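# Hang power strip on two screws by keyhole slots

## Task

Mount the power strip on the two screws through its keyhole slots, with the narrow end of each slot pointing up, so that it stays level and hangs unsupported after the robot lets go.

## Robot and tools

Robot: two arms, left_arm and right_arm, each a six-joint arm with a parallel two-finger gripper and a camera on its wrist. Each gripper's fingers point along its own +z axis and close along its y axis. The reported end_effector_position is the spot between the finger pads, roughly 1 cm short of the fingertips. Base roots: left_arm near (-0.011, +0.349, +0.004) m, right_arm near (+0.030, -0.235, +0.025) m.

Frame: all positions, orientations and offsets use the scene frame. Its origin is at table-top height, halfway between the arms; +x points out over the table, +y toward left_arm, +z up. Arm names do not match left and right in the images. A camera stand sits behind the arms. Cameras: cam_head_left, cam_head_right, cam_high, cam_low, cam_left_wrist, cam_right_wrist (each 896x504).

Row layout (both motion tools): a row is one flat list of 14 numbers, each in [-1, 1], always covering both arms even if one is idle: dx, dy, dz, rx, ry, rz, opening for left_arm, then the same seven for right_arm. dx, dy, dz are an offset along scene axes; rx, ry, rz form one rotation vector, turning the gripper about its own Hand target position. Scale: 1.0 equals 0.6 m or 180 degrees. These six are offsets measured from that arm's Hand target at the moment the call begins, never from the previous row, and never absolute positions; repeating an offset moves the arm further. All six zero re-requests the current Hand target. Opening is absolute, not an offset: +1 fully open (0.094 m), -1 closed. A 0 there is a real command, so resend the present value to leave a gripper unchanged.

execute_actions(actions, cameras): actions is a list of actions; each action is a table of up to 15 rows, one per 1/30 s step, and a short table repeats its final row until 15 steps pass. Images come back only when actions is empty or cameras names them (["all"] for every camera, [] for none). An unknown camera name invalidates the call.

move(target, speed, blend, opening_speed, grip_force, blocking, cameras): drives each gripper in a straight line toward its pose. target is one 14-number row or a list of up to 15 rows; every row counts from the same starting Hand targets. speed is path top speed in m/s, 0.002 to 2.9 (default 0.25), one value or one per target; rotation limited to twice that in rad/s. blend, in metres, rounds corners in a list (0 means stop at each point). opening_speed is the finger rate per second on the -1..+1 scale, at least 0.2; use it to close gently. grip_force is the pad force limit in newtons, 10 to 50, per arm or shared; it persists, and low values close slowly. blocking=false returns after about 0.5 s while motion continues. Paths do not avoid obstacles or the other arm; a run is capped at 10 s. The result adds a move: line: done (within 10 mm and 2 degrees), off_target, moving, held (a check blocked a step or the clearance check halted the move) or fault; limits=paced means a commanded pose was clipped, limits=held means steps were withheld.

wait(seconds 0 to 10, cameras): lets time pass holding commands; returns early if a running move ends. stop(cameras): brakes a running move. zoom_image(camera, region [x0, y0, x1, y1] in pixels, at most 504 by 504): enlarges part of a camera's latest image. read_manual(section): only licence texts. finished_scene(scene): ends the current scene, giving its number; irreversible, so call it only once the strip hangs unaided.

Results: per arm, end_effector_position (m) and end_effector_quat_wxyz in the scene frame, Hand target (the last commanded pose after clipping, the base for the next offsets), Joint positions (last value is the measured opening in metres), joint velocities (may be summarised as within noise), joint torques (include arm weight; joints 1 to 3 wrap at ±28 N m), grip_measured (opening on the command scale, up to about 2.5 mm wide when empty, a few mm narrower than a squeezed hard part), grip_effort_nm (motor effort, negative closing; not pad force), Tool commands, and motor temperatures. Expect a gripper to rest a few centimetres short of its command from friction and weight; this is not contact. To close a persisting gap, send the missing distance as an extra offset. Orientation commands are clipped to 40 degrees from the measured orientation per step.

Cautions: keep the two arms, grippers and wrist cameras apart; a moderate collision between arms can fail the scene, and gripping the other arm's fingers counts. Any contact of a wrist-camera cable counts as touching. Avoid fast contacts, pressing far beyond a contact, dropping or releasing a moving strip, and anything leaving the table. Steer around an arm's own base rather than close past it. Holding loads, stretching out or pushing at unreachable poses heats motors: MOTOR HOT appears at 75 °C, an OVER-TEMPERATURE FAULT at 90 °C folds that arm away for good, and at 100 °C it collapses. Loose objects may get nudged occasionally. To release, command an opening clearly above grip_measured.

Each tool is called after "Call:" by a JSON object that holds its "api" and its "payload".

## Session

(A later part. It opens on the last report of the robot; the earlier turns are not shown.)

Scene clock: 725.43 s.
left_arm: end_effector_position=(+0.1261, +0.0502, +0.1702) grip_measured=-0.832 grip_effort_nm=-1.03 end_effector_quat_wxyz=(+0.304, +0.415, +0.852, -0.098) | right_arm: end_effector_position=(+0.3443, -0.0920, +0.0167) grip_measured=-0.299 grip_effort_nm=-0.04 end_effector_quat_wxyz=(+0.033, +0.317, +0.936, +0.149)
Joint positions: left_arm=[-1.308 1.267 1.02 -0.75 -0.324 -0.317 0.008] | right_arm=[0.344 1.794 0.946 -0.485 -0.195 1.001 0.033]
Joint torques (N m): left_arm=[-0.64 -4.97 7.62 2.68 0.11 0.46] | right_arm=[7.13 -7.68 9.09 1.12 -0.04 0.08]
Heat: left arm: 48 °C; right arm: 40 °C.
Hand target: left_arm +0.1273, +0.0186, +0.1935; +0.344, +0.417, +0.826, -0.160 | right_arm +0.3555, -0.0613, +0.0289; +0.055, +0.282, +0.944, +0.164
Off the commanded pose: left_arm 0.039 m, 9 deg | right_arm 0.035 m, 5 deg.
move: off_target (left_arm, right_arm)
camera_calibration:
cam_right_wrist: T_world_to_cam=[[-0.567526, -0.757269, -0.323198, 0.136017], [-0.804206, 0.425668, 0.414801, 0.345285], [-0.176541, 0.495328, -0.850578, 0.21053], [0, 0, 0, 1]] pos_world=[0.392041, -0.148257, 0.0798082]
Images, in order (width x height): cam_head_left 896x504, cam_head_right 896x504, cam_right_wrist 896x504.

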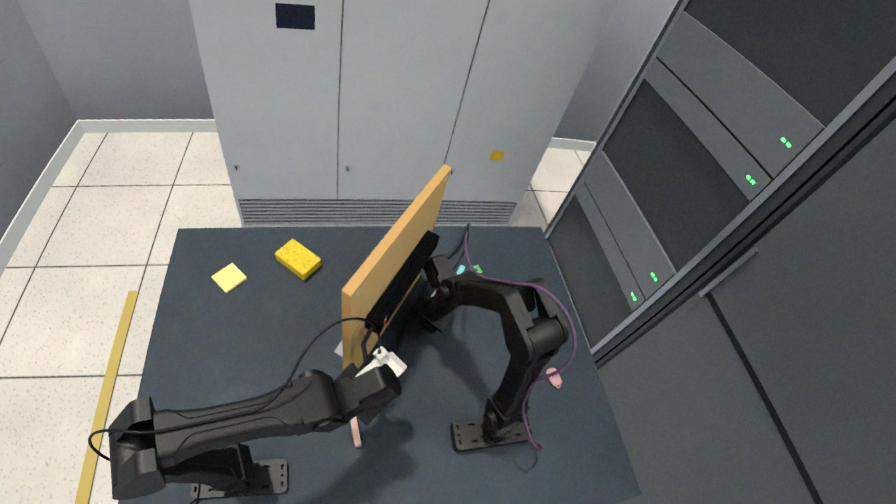

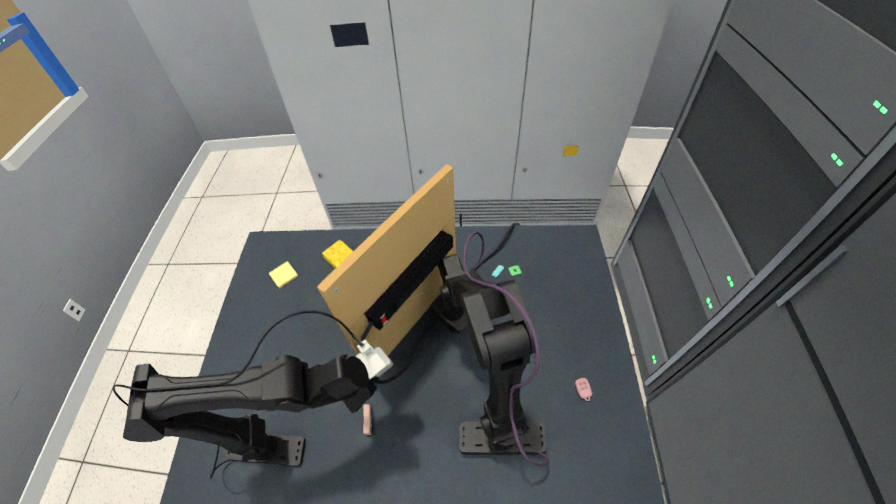

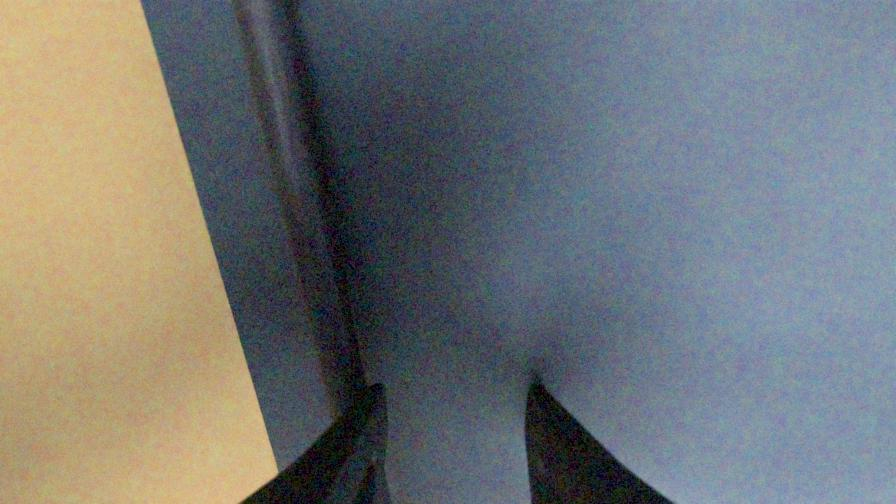

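Call:
{"api": "move", "payload": {"target": [[0, 0, 0, 0, 0, 0, -0.92, -0.0386, -0.0543, -0.015, 0, 0, 0, -0.3], [0, 0, 0, 0, 0, 0, -0.92, -0.0475, -0.1362, 0.1685, 0, 0, 0, -0.3], [0, 0, 0, 0, 0, 0, -0.92, 0.2163, -0.2128, 0.0785, 0, 0, 0, -0.3]], "speed": [0.1, 0.2, 0.25], "blend": [0.01, 0.03, 0], "cameras": ["cam_high", "cam_head_right", "cam_right_wrist"]}}

Call:
{"api": "zoom_image", "payload": {"camera": "cam_high", "region": [300, 100, 560, 300]}}

Scene clock: 737.27 s.
left_arm: end_effector_position=(+0.1258, +0.0500, +0.1701) grip_measured=-0.832 grip_effort_nm=-1.02 end_effector_quat_wxyz=(+0.303, +0.415, +0.852, -0.099) | right_arm: end_effector_position=(+0.4812, -0.1904, +0.0750) grip_measured=-0.299 grip_effort_nm=-0.04 end_effector_quat_wxyz=(+0.057, +0.286, +0.943, +0.160)
Joint positions: left_arm=[-1.308 1.267 1.02 -0.75 -0.322 -0.316 0.008] | right_arm=[0.009 2.109 1.643 -0.9 -0.275 0.607 0.033]
Joint torques (N m): left_arm=[-0.64 -4.97 7.62 2.67 0.1 0.45] | right_arm=[-0.08 -10.29 8.46 0.77 -0.24 -0.04]
Heat: left arm: 49 °C; right arm: 42 °C.
Hand target: left_arm +0.1272, +0.0186, +0.1935; +0.344, +0.417, +0.826, -0.160 | right_arm +0.4853, -0.1889, +0.0760; +0.055, +0.282, +0.944, +0.164
Off the commanded pose: left_arm 0.039 m, 9 deg | right_arm 0.005 m, 1 deg.
move: off_target (left_arm)
camera_calibration:
cam_right_wrist: T_world_to_cam=[[-0.50343, -0.786875, -0.356912, 0.124081], [-0.850281, 0.377759, 0.366498, 0.489691], [-0.153561, 0.487982, -0.85924, 0.321188], [0, 0, 0, 1]] pos_world=[0.528162, -0.244083, 0.140793]
Images, in order (width x height): cam_head_right 896x504, cam_high 896x504, cam_right_wrist 896x504.

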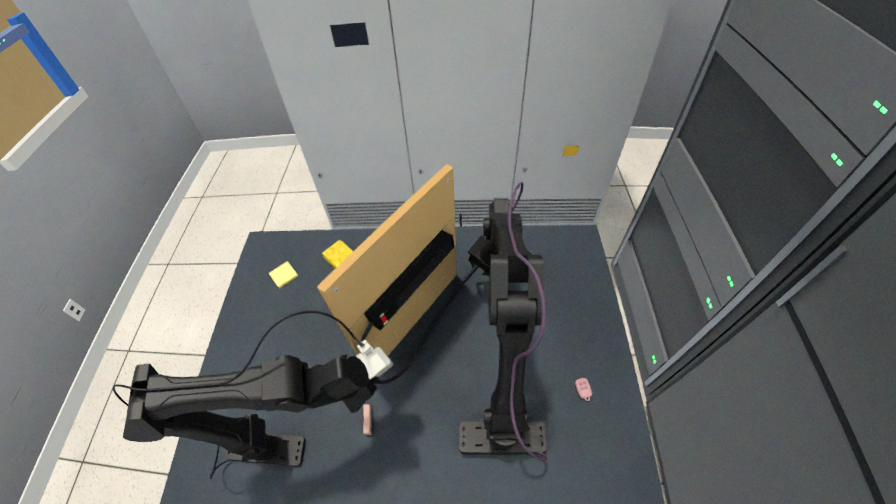

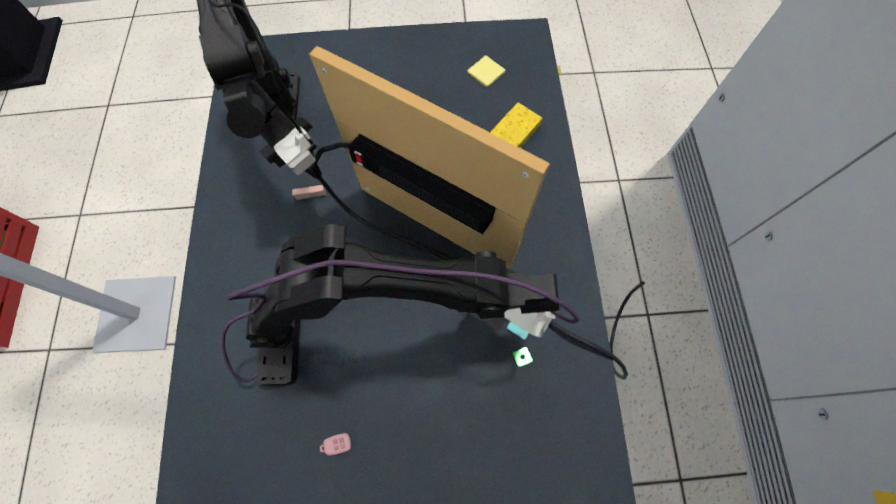

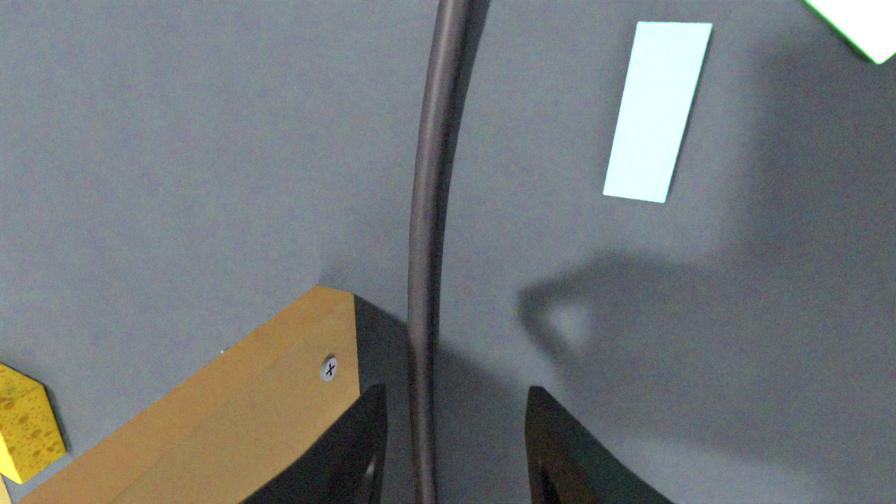

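Scaled by 1.938 from the camera's 896x504 image, which has a finer 1280x720 frame.

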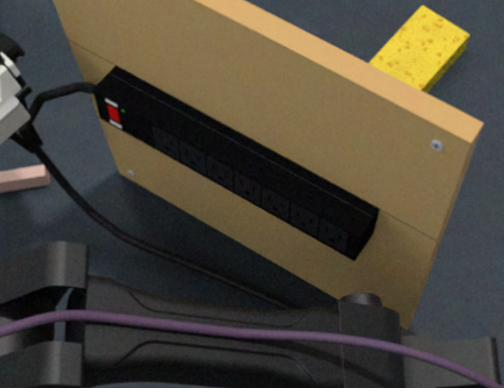

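Call:
{"api": "move", "payload": {"target": [[0, 0, 0, 0, 0, 0, -0.92, 0.0473, -0.0085, -0.0167, 0, 0, 0, -0.2]], "speed": 0.15, "cameras": ["cam_right_wrist"]}}

Scene clock: 740.33 s.
left_arm: end_effector_position=(+0.1258, +0.0500, +0.1701) grip_measured=-0.832 grip_effort_nm=-1.03 end_effector_quat_wxyz=(+0.303, +0.415, +0.852, -0.099) | right_arm: end_effector_position=(+0.5100, -0.1920, +0.0674) grip_measured=-0.202 grip_effort_nm=0.08 end_effector_quat_wxyz=(+0.058, +0.282, +0.944, +0.161)
Joint positions: left_arm=[-1.308 1.267 1.02 -0.75 -0.322 -0.316 0.008] | right_arm=[0.005 2.229 1.804 -0.939 -0.278 0.595 0.038]
Joint torques (N m): left_arm=[-0.64 -4.96 7.61 2.68 0.1 0.45] | right_arm=[-0.64 -10.85 8.42 0.76 -0.25 -0.09]
Heat: left arm: 49 °C; right arm: 42 °C.
Hand target: left_arm +0.1272, +0.0186, +0.1935; +0.344, +0.417, +0.826, -0.160 | right_arm +0.5138, -0.1940, +0.0662; +0.055, +0.282, +0.944, +0.164
Off the commanded pose: left_arm 0.039 m, 9 deg | right_arm 0.004 m, 1 deg.
move: off_target (left_arm)
camera_calibration:
cam_right_wrist: T_world_to_cam=[[-0.495828, -0.790556, -0.359411, 0.130306], [-0.854854, 0.37145, 0.362283, 0.519016], [-0.152902, 0.486875, -0.859985, 0.319409], [0, 0, 0, 1]] pos_world=[0.55713, -0.245287, 0.13349]
Images, in order (width x height): cam_right_wrist 896x504.

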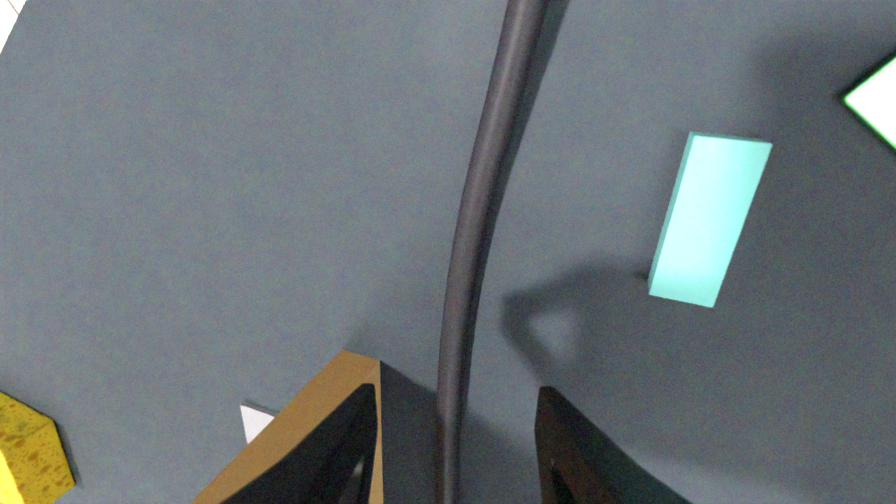

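Call:
{"api": "move", "payload": {"target": [[0, 0, 0, 0, 0, 0, -0.92, 0.0217, 0.0298, -0.102, 0, 0, 0, -0.2]], "speed": 0.08, "cameras": ["cam_right_wrist"]}}

Scene clock: 743.03 s.
left_arm: end_effector_position=(+0.1258, +0.0500, +0.1701) grip_measured=-0.832 grip_effort_nm=-1.03 end_effector_quat_wxyz=(+0.303, +0.415, +0.852, -0.099) | right_arm: end_effector_position=(+0.5286, -0.1792, +0.0210) grip_measured=-0.202 grip_effort_nm=0.08 end_effector_quat_wxyz=(+0.065, +0.282, +0.943, +0.166)
Joint positions: left_arm=[-1.308 1.267 1.02 -0.75 -0.322 -0.316 0.008] | right_arm=[0.031 2.337 1.793 -0.797 -0.278 0.624 0.038]
Joint torques (N m): left_arm=[-0.64 -4.97 7.62 2.68 0.1 0.45] | right_arm=[0.64 -10.86 4.86 1.14 -0.18 0.09]
Heat: left arm: 49 °C; right arm: 42 °C.
Hand target: left_arm +0.1272, +0.0186, +0.1935; +0.344, +0.417, +0.826, -0.160 | right_arm +0.5268, -0.1761, +0.0049; +0.055, +0.282, +0.944, +0.164
Off the commanded pose: left_arm 0.039 m, 9 deg | right_arm 0.016 m, 1 deg.
move: off_target (left_arm, right_arm)
camera_calibration:
cam_right_wrist: T_world_to_cam=[[-0.490771, -0.787886, -0.371995, 0.13095], [-0.86009, 0.369856, 0.351356, 0.549771], [-0.139244, 0.492385, -0.859167, 0.269977], [0, 0, 0, 1]] pos_world=[0.574711, -0.233095, 0.0875024]
Images, in order (width x height): cam_right_wrist 896x504.

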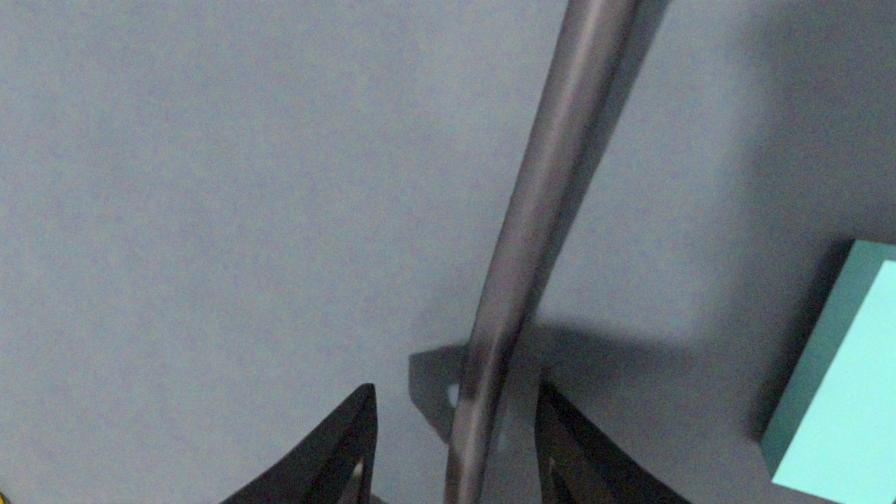

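Call:
{"api": "move", "payload": {"target": [[0, 0, 0, 0, 0, 0, -0.92, 0, 0, -0.005, 0, 0, 0, -0.92]], "speed": 0.1, "opening_speed": 0.8, "cameras": ["cam_right_wrist"]}}

Scene clock: 744.67 s.
left_arm: end_effector_position=(+0.1258, +0.0500, +0.1701) grip_measured=-0.832 grip_effort_nm=-1.03 end_effector_quat_wxyz=(+0.303, +0.415, +0.852, -0.099) | right_arm: end_effector_position=(+0.5304, -0.1791, +0.0170) grip_measured=-0.826 grip_effort_nm=-1.01 end_effector_quat_wxyz=(+0.066, +0.283, +0.942, +0.167)
Joint positions: left_arm=[-1.308 1.267 1.02 -0.75 -0.322 -0.316 0.008] | right_arm=[0.031 2.347 1.793 -0.785 -0.279 0.627 0.008]
Joint torques (N m): left_arm=[-0.64 -4.97 7.62 2.68 0.1 0.45] | right_arm=[0.35 -11.51 4.33 1.07 -0.18 0.07]
Heat: left arm: 49 °C; right arm: 42 °C.
Hand target: left_arm +0.1272, +0.0186, +0.1935; +0.344, +0.417, +0.826, -0.160 | right_arm +0.5268, -0.1761, +0.0018; +0.055, +0.282, +0.944, +0.164
Off the commanded pose: left_arm 0.039 m, 9 deg | right_arm 0.016 m, 1 deg.
move: off_target (left_arm, right_arm)
camera_calibration:
cam_right_wrist: T_world_to_cam=[[-0.492226, -0.786029, -0.373996, 0.131554], [-0.859726, 0.371702, 0.3503, 0.552728], [-0.136331, 0.493961, -0.85873, 0.265306], [0, 0, 0, 1]] pos_world=[0.576118, -0.233095, 0.0834061]
Images, in order (width x height): cam_right_wrist 896x504.

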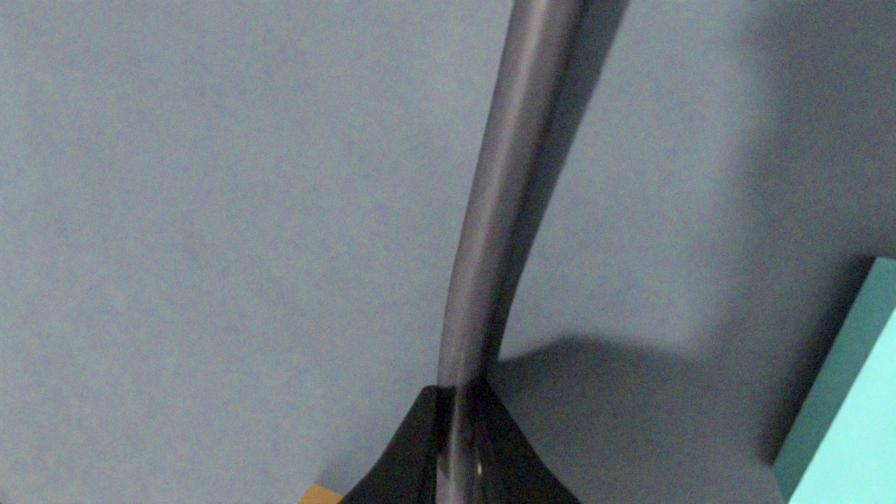

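Call:
{"api": "move", "payload": {"target": [[0, 0, 0, 0, 0, 0, -0.92, 0, 0, 0.08, 0, 0, 0, -0.92], [0, 0, 0, 0, 0, 0, -0.92, -0.3485, 0.0048, 0.08, 0, 0, 0, -0.92]], "speed": 0.12, "blend": [0.02, 0], "cameras": ["cam_high", "cam_head_right", "cam_head_left", "cam_low"]}}

Call:
{"api": "zoom_image", "payload": {"camera": "cam_high", "region": [260, 90, 560, 330]}}

Call:
{"api": "zoom_image", "payload": {"camera": "cam_head_left", "region": [320, 220, 520, 420]}}

Scene clock: 749.80 s.
left_arm: end_effector_position=(+0.1251, +0.0515, +0.1690) grip_measured=-0.832 grip_effort_nm=-1.03 end_effector_quat_wxyz=(+0.300, +0.418, +0.852, -0.096) | right_arm: end_effector_position=(+0.3435, -0.1831, +0.0514) grip_measured=-0.827 grip_effort_nm=-1.03 end_effector_quat_wxyz=(+0.096, +0.282, +0.941, +0.160)
Joint positions: left_arm=[-1.308 1.267 1.02 -0.758 -0.32 -0.313 0.008] | right_arm=[0.045 1.584 0.844 -0.542 -0.243 0.643 0.008]
Joint torques (N m): left_arm=[-0.64 -5.05 7.65 2.73 0.09 0.38] | right_arm=[1.37 -8.46 3.58 0.31 -0.41 0.11]
Heat: left arm: 50 °C; right arm: 42 °C.
Hand target: left_arm +0.1272, +0.0186, +0.1934; +0.344, +0.417, +0.826, -0.160 | right_arm +0.3177, -0.1732, +0.0499; +0.055, +0.282, +0.944, +0.164
Off the commanded pose: left_arm 0.041 m, 9 deg | right_arm 0.028 m, 5 deg.
move: off_target (left_arm, right_arm)
Images, in order (width x height): cam_head_left 896x504, cam_head_right 896x504, cam_high 896x504, cam_low 896x504.

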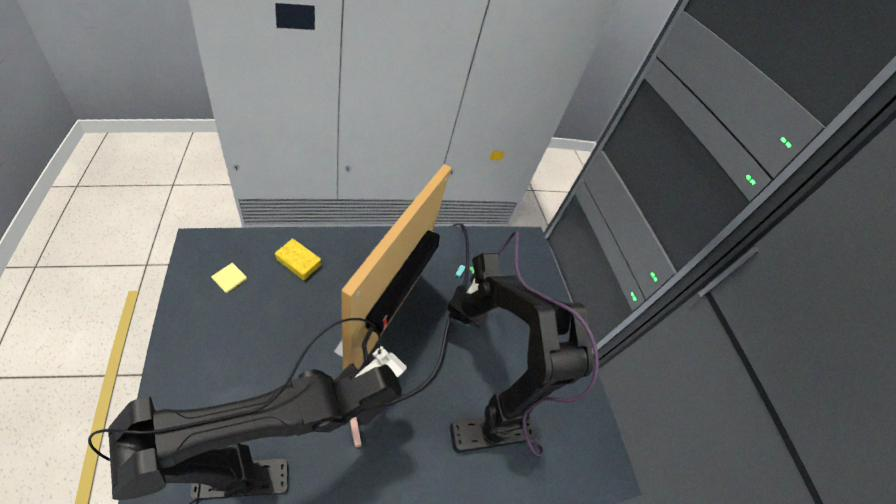

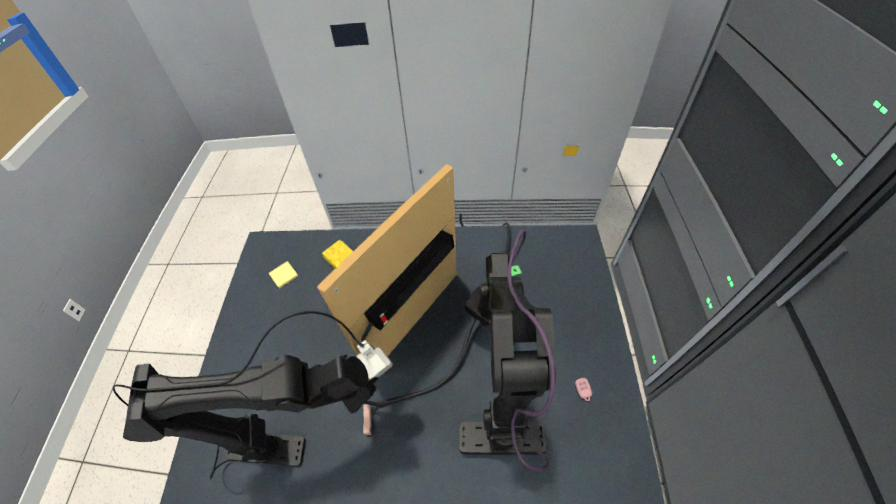

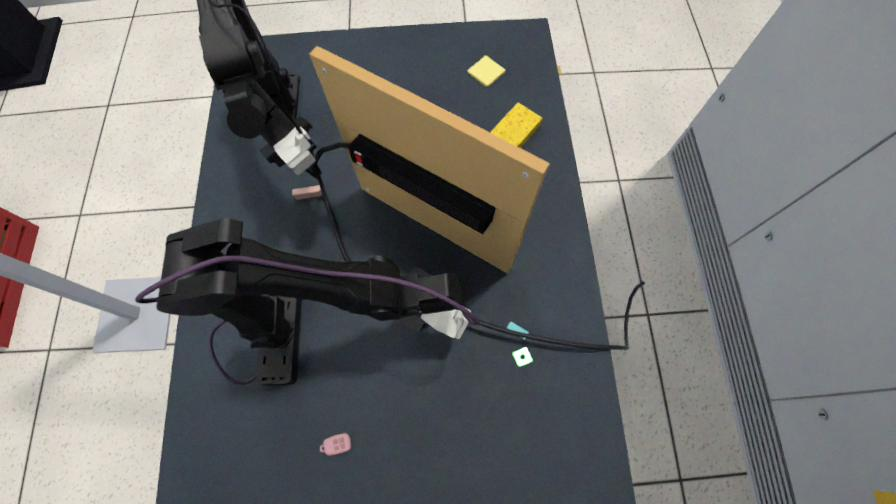

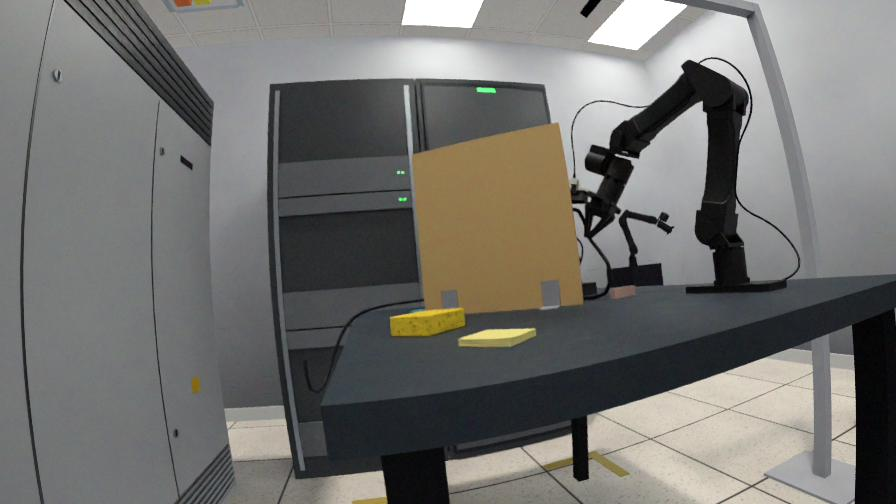

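Scaled by 1.680 from the camera's 896x504 image, which has a finer 1280x720 frame.

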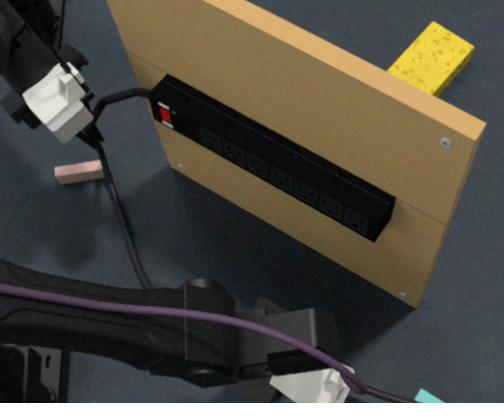

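Scaled by 2.520 from the camera's 896x504 image, which has a finer 1280x720 frame.

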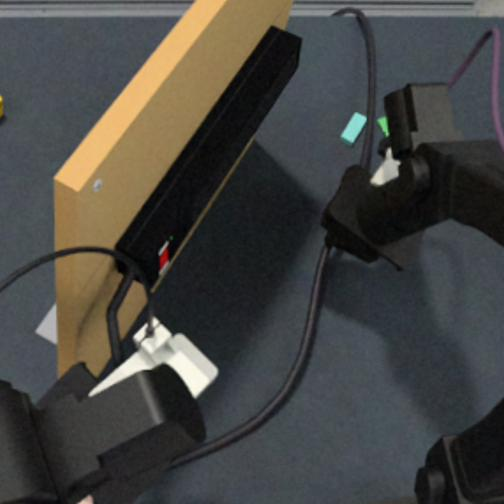

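Call:
{"api": "move", "payload": {"target": [[-0.0035, 0.0548, -0.0407, 0.0482, 0.0117, 0.0159, -0.92, 0, 0, 0, 0, 0, 0, -0.92]], "speed": 0.08}}

Call:
{"api": "move", "payload": {"target": [[0, 0, 0, 0, 0, 0, 0.2, -0.03, 0.0, -0.02, 0, 0, 0, -0.92]], "speed": 0.08, "opening_speed": 0.6, "cameras": ["cam_high", "cam_head_right", "cam_head_left", "cam_low"]}}

Call:
{"api": "zoom_image", "payload": {"camera": "cam_high", "region": [260, 90, 560, 330]}}

Call:
{"api": "zoom_image", "payload": {"camera": "cam_head_left", "region": [320, 220, 520, 420]}}

Scene clock: 755.20 s.
left_arm: end_effector_position=(+0.1252, +0.0749, +0.1603) grip_measured=-0.832 grip_effort_nm=-1.03 end_effector_quat_wxyz=(+0.280, +0.420, +0.862, -0.053) | right_arm: end_effector_position=(+0.3435, -0.1831, +0.0514) grip_measured=-0.827 grip_effort_nm=-1.03 end_effector_quat_wxyz=(+0.096, +0.282, +0.941, +0.160)
Joint positions: left_arm=[-1.304 1.259 1.02 -0.86 -0.347 -0.323 0.008] | right_arm=[0.045 1.584 0.844 -0.542 -0.243 0.643 0.008]
Joint torques (N m): left_arm=[-0.54 -3.44 7.13 2.12 0.07 0.13] | right_arm=[1.4 -8.64 3.58 0.35 -0.42 0.06]
Heat: left arm: 50 °C; right arm: 41 °C.
Hand target: left_arm +0.1252, +0.0515, +0.1691; +0.300, +0.418, +0.852, -0.096 | right_arm +0.3177, -0.1732, +0.0499; +0.055, +0.282, +0.944, +0.164
Off the commanded pose: left_arm 0.025 m, 6 deg | right_arm 0.028 m, 5 deg.
move: off_target (left_arm, right_arm)

Scene clock: 757.40 s.
left_arm: end_effector_position=(+0.1203, +0.0735, +0.1584) grip_measured=+0.198 grip_effort_nm=0.10 end_effector_quat_wxyz=(+0.269, +0.425, +0.862, -0.062) | right_arm: end_effector_position=(+0.3229, -0.1815, +0.0388) grip_measured=-0.827 grip_effort_nm=-1.03 end_effector_quat_wxyz=(+0.090, +0.283, +0.942, +0.159)
Joint positions: left_arm=[-1.304 1.259 1.02 -0.863 -0.318 -0.323 0.056] | right_arm=[0.052 1.542 0.747 -0.497 -0.242 0.65 0.008]
Joint torques (N m): left_arm=[-0.5 -3.45 7.15 2.13 -0.27 0.12] | right_arm=[0.99 -7.83 3.49 0.37 -0.47 0.08]
Heat: left arm: 50 °C; right arm: 41 °C.
Hand target: left_arm +0.1251, +0.0515, +0.1691; +0.300, +0.418, +0.852, -0.096 | right_arm +0.2996, -0.1731, +0.0378; +0.055, +0.282, +0.944, +0.164
Off the commanded pose: left_arm 0.025 m, 6 deg | right_arm 0.025 m, 4 deg.
move: off_target (left_arm, right_arm)
Images, in order (width x height): cam_head_left 896x504, cam_head_right 896x504, cam_high 896x504, cam_low 896x504.

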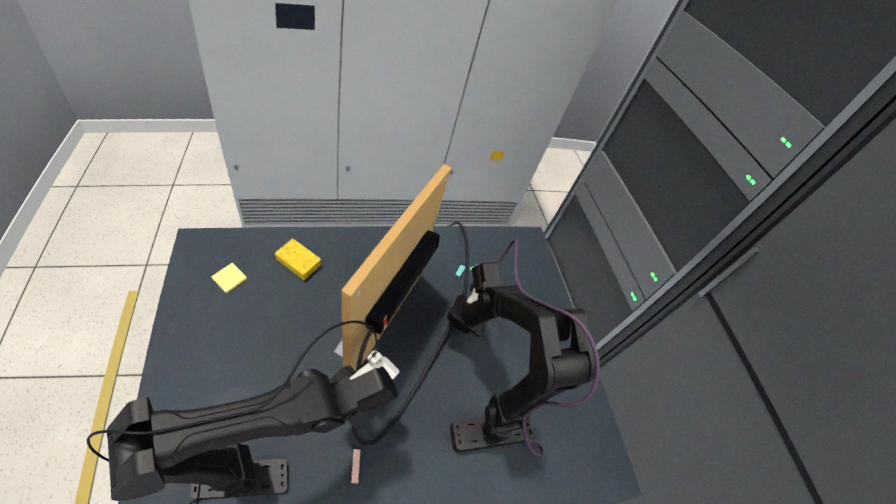

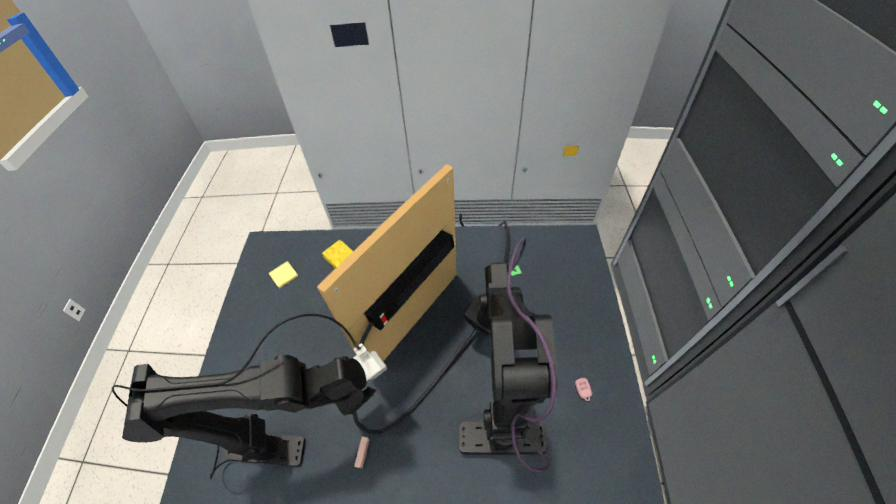

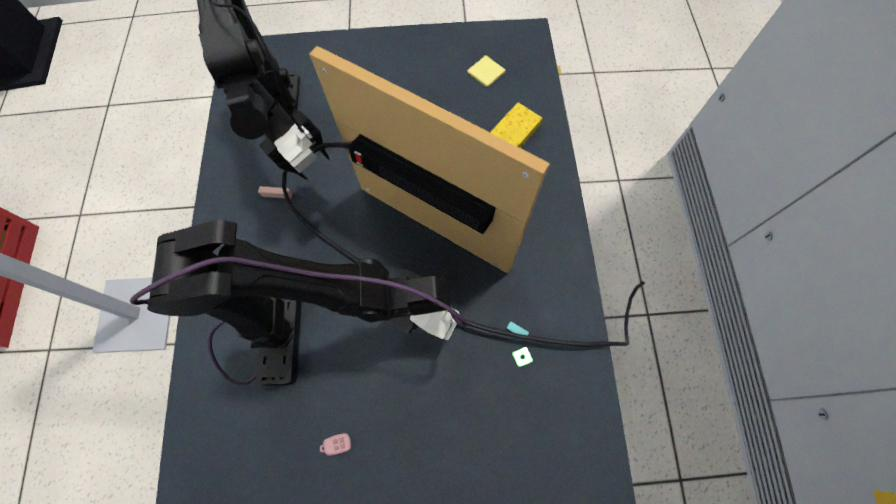

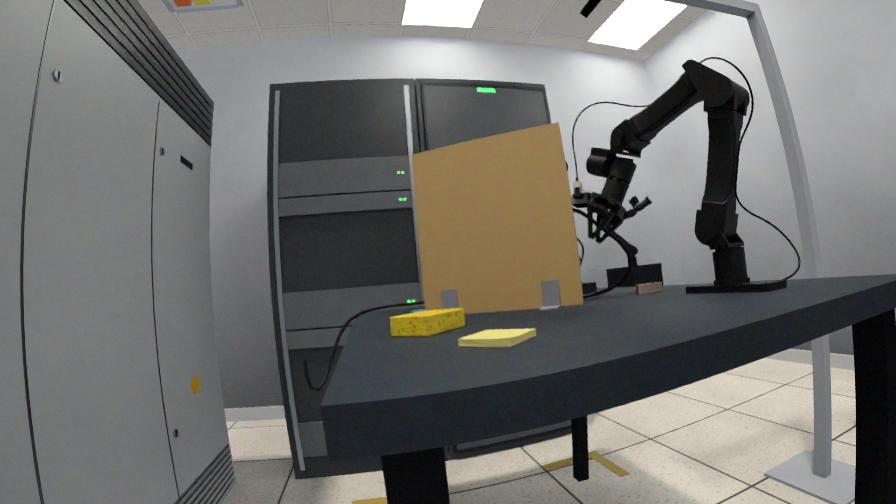

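Scaled by 1.680 from the camera's 896x504 image, which has a finer 1280x720 frame.

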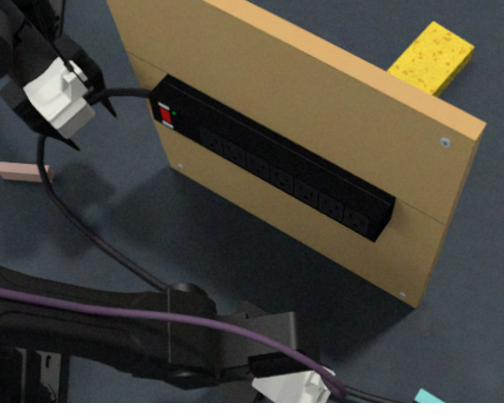

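Scaled by 2.520 from the camera's 896x504 image, which has a finer 1280x720 frame.

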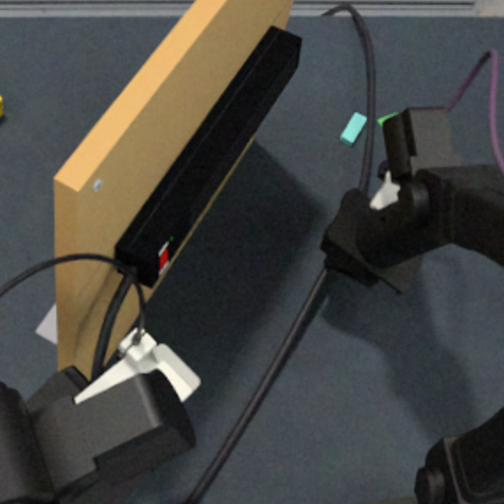

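Call:
{"api": "wait", "payload": {"seconds": 0.1, "cameras": ["cam_left_wrist", "cam_head_right", "cam_low", "cam_high"]}}

Call:
{"api": "zoom_image", "payload": {"camera": "cam_head_right", "region": [320, 300, 480, 460]}}

Call:
{"api": "zoom_image", "payload": {"camera": "cam_low", "region": [540, 160, 700, 310]}}

Call:
{"api": "zoom_image", "payload": {"camera": "cam_high", "region": [250, 90, 400, 240]}}

Scene clock: 758.63 s.
left_arm: end_effector_position=(+0.1204, +0.0735, +0.1585) grip_measured=+0.198 grip_effort_nm=0.10 end_effector_quat_wxyz=(+0.269, +0.424, +0.862, -0.062) | right_arm: end_effector_position=(+0.3229, -0.1815, +0.0388) grip_measured=-0.827 grip_effort_nm=-1.03 end_effector_quat_wxyz=(+0.090, +0.283, +0.942, +0.159)
Joint positions: left_arm=[-1.304 1.259 1.02 -0.862 -0.319 -0.323 0.056] | right_arm=[0.052 1.542 0.747 -0.497 -0.242 0.65 0.008]
Joint torques (N m): left_arm=[-0.49 -3.45 7.13 2.13 -0.24 0.12] | right_arm=[1.13 -8.03 3.4 0.37 -0.45 0.11]
Heat: left arm: 49 °C; right arm: 41 °C.
Hand target: left_arm +0.1252, +0.0515, +0.1691; +0.300, +0.418, +0.852, -0.096 | right_arm +0.2996, -0.1731, +0.0378; +0.055, +0.282, +0.944, +0.164
Tool commands: left_gripper/opening=+0.2 right_gripper/opening=-0.92
Off the commanded pose: left_arm 0.025 m, 5 deg | right_arm 0.025 m, 4 deg.
wait: 0.10 s; at rest from the start
camera_calibration:
cam_left_wrist: T_world_to_cam=[[-0.76257, -0.635065, -0.123207, 0.15752], [-0.623647, 0.772306, -0.120859, 0.0753917], [0.171907, -0.0153259, -0.984994, 0.223863], [0, 0, 0, 1]] pos_world=[0.128654, 0.0452409, 0.249023]
Images, in order (width x height): cam_head_right 896x504, cam_high 896x504, cam_low 896x504, cam_left_wrist 896x504.

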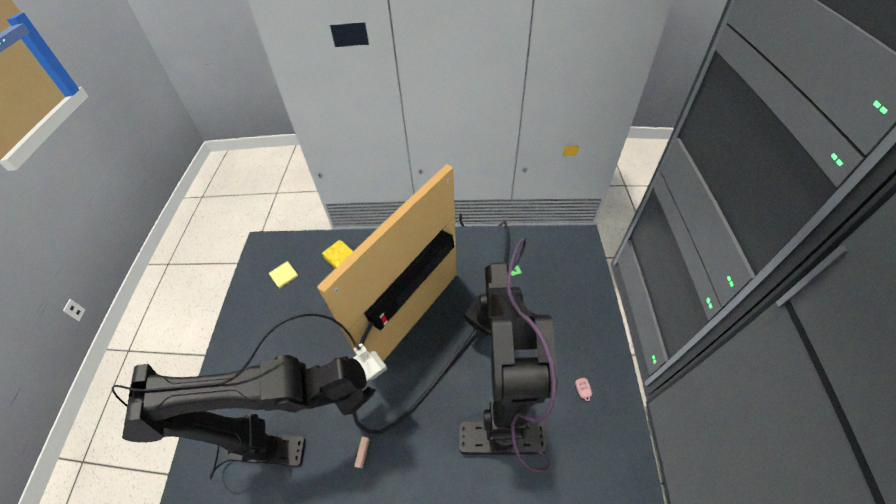

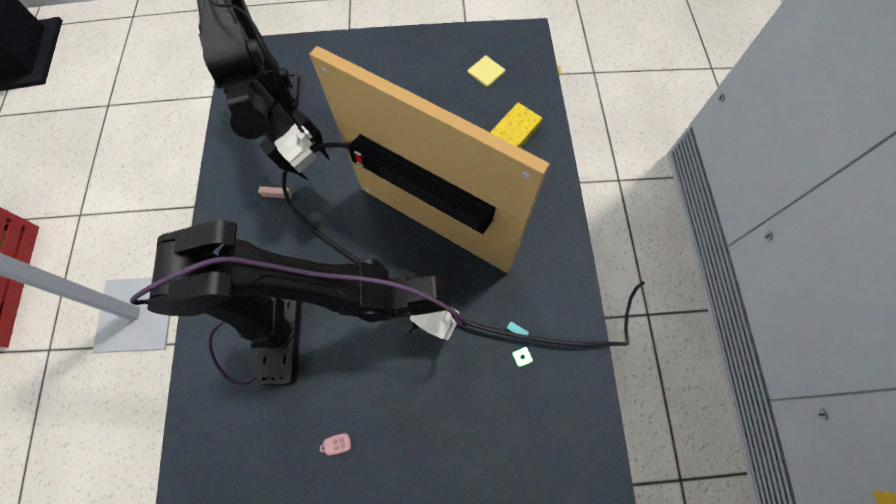

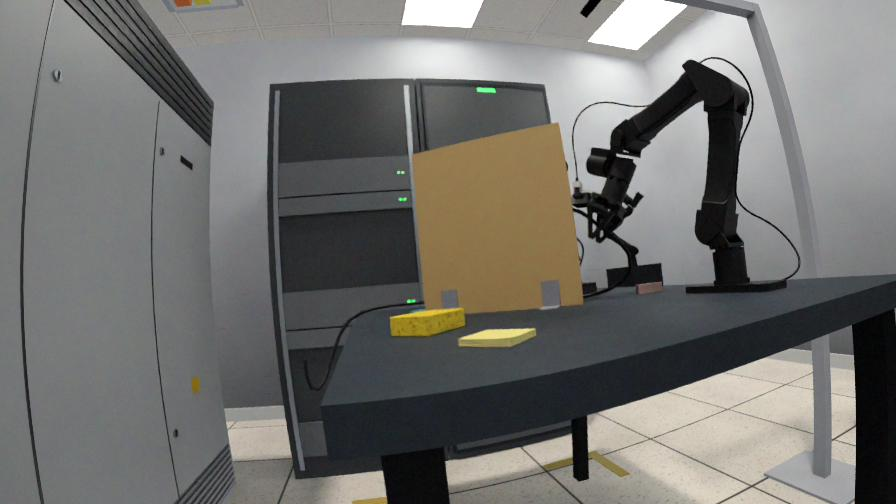

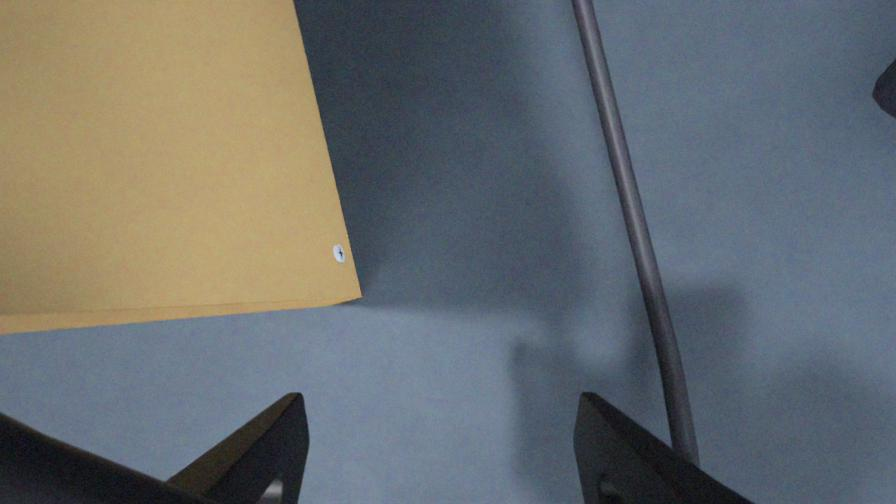

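Scaled by 3.150 from the camera's 896x504 image, which has a finer 1280x720 frame.

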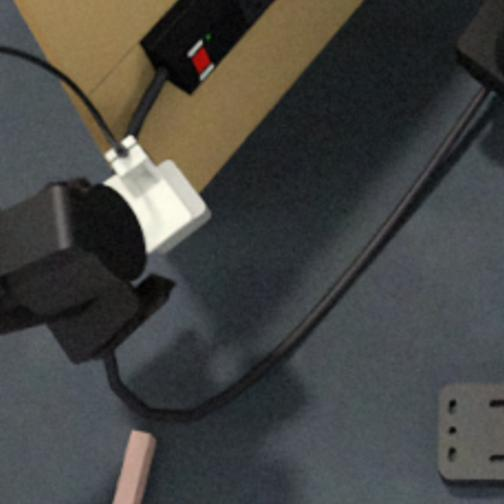

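Scaled by 3.150 from the camera's 896x504 image, which has a finer 1280x720 frame.

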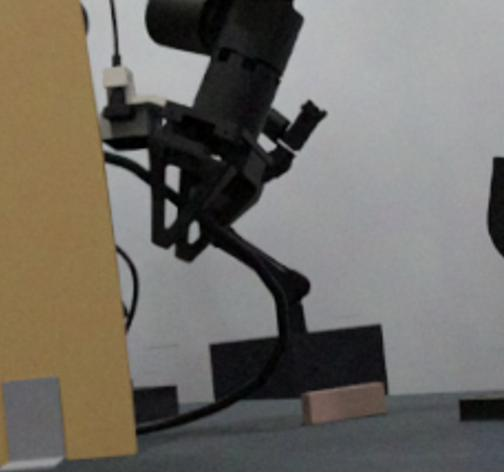

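Scaled by 3.360 from the camera's 896x504 image, which has a finer 1280x720 frame.

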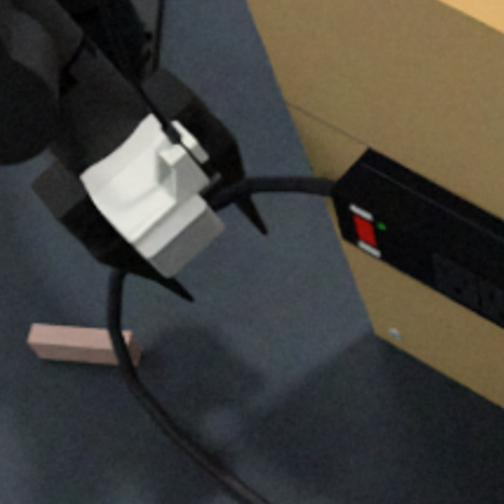

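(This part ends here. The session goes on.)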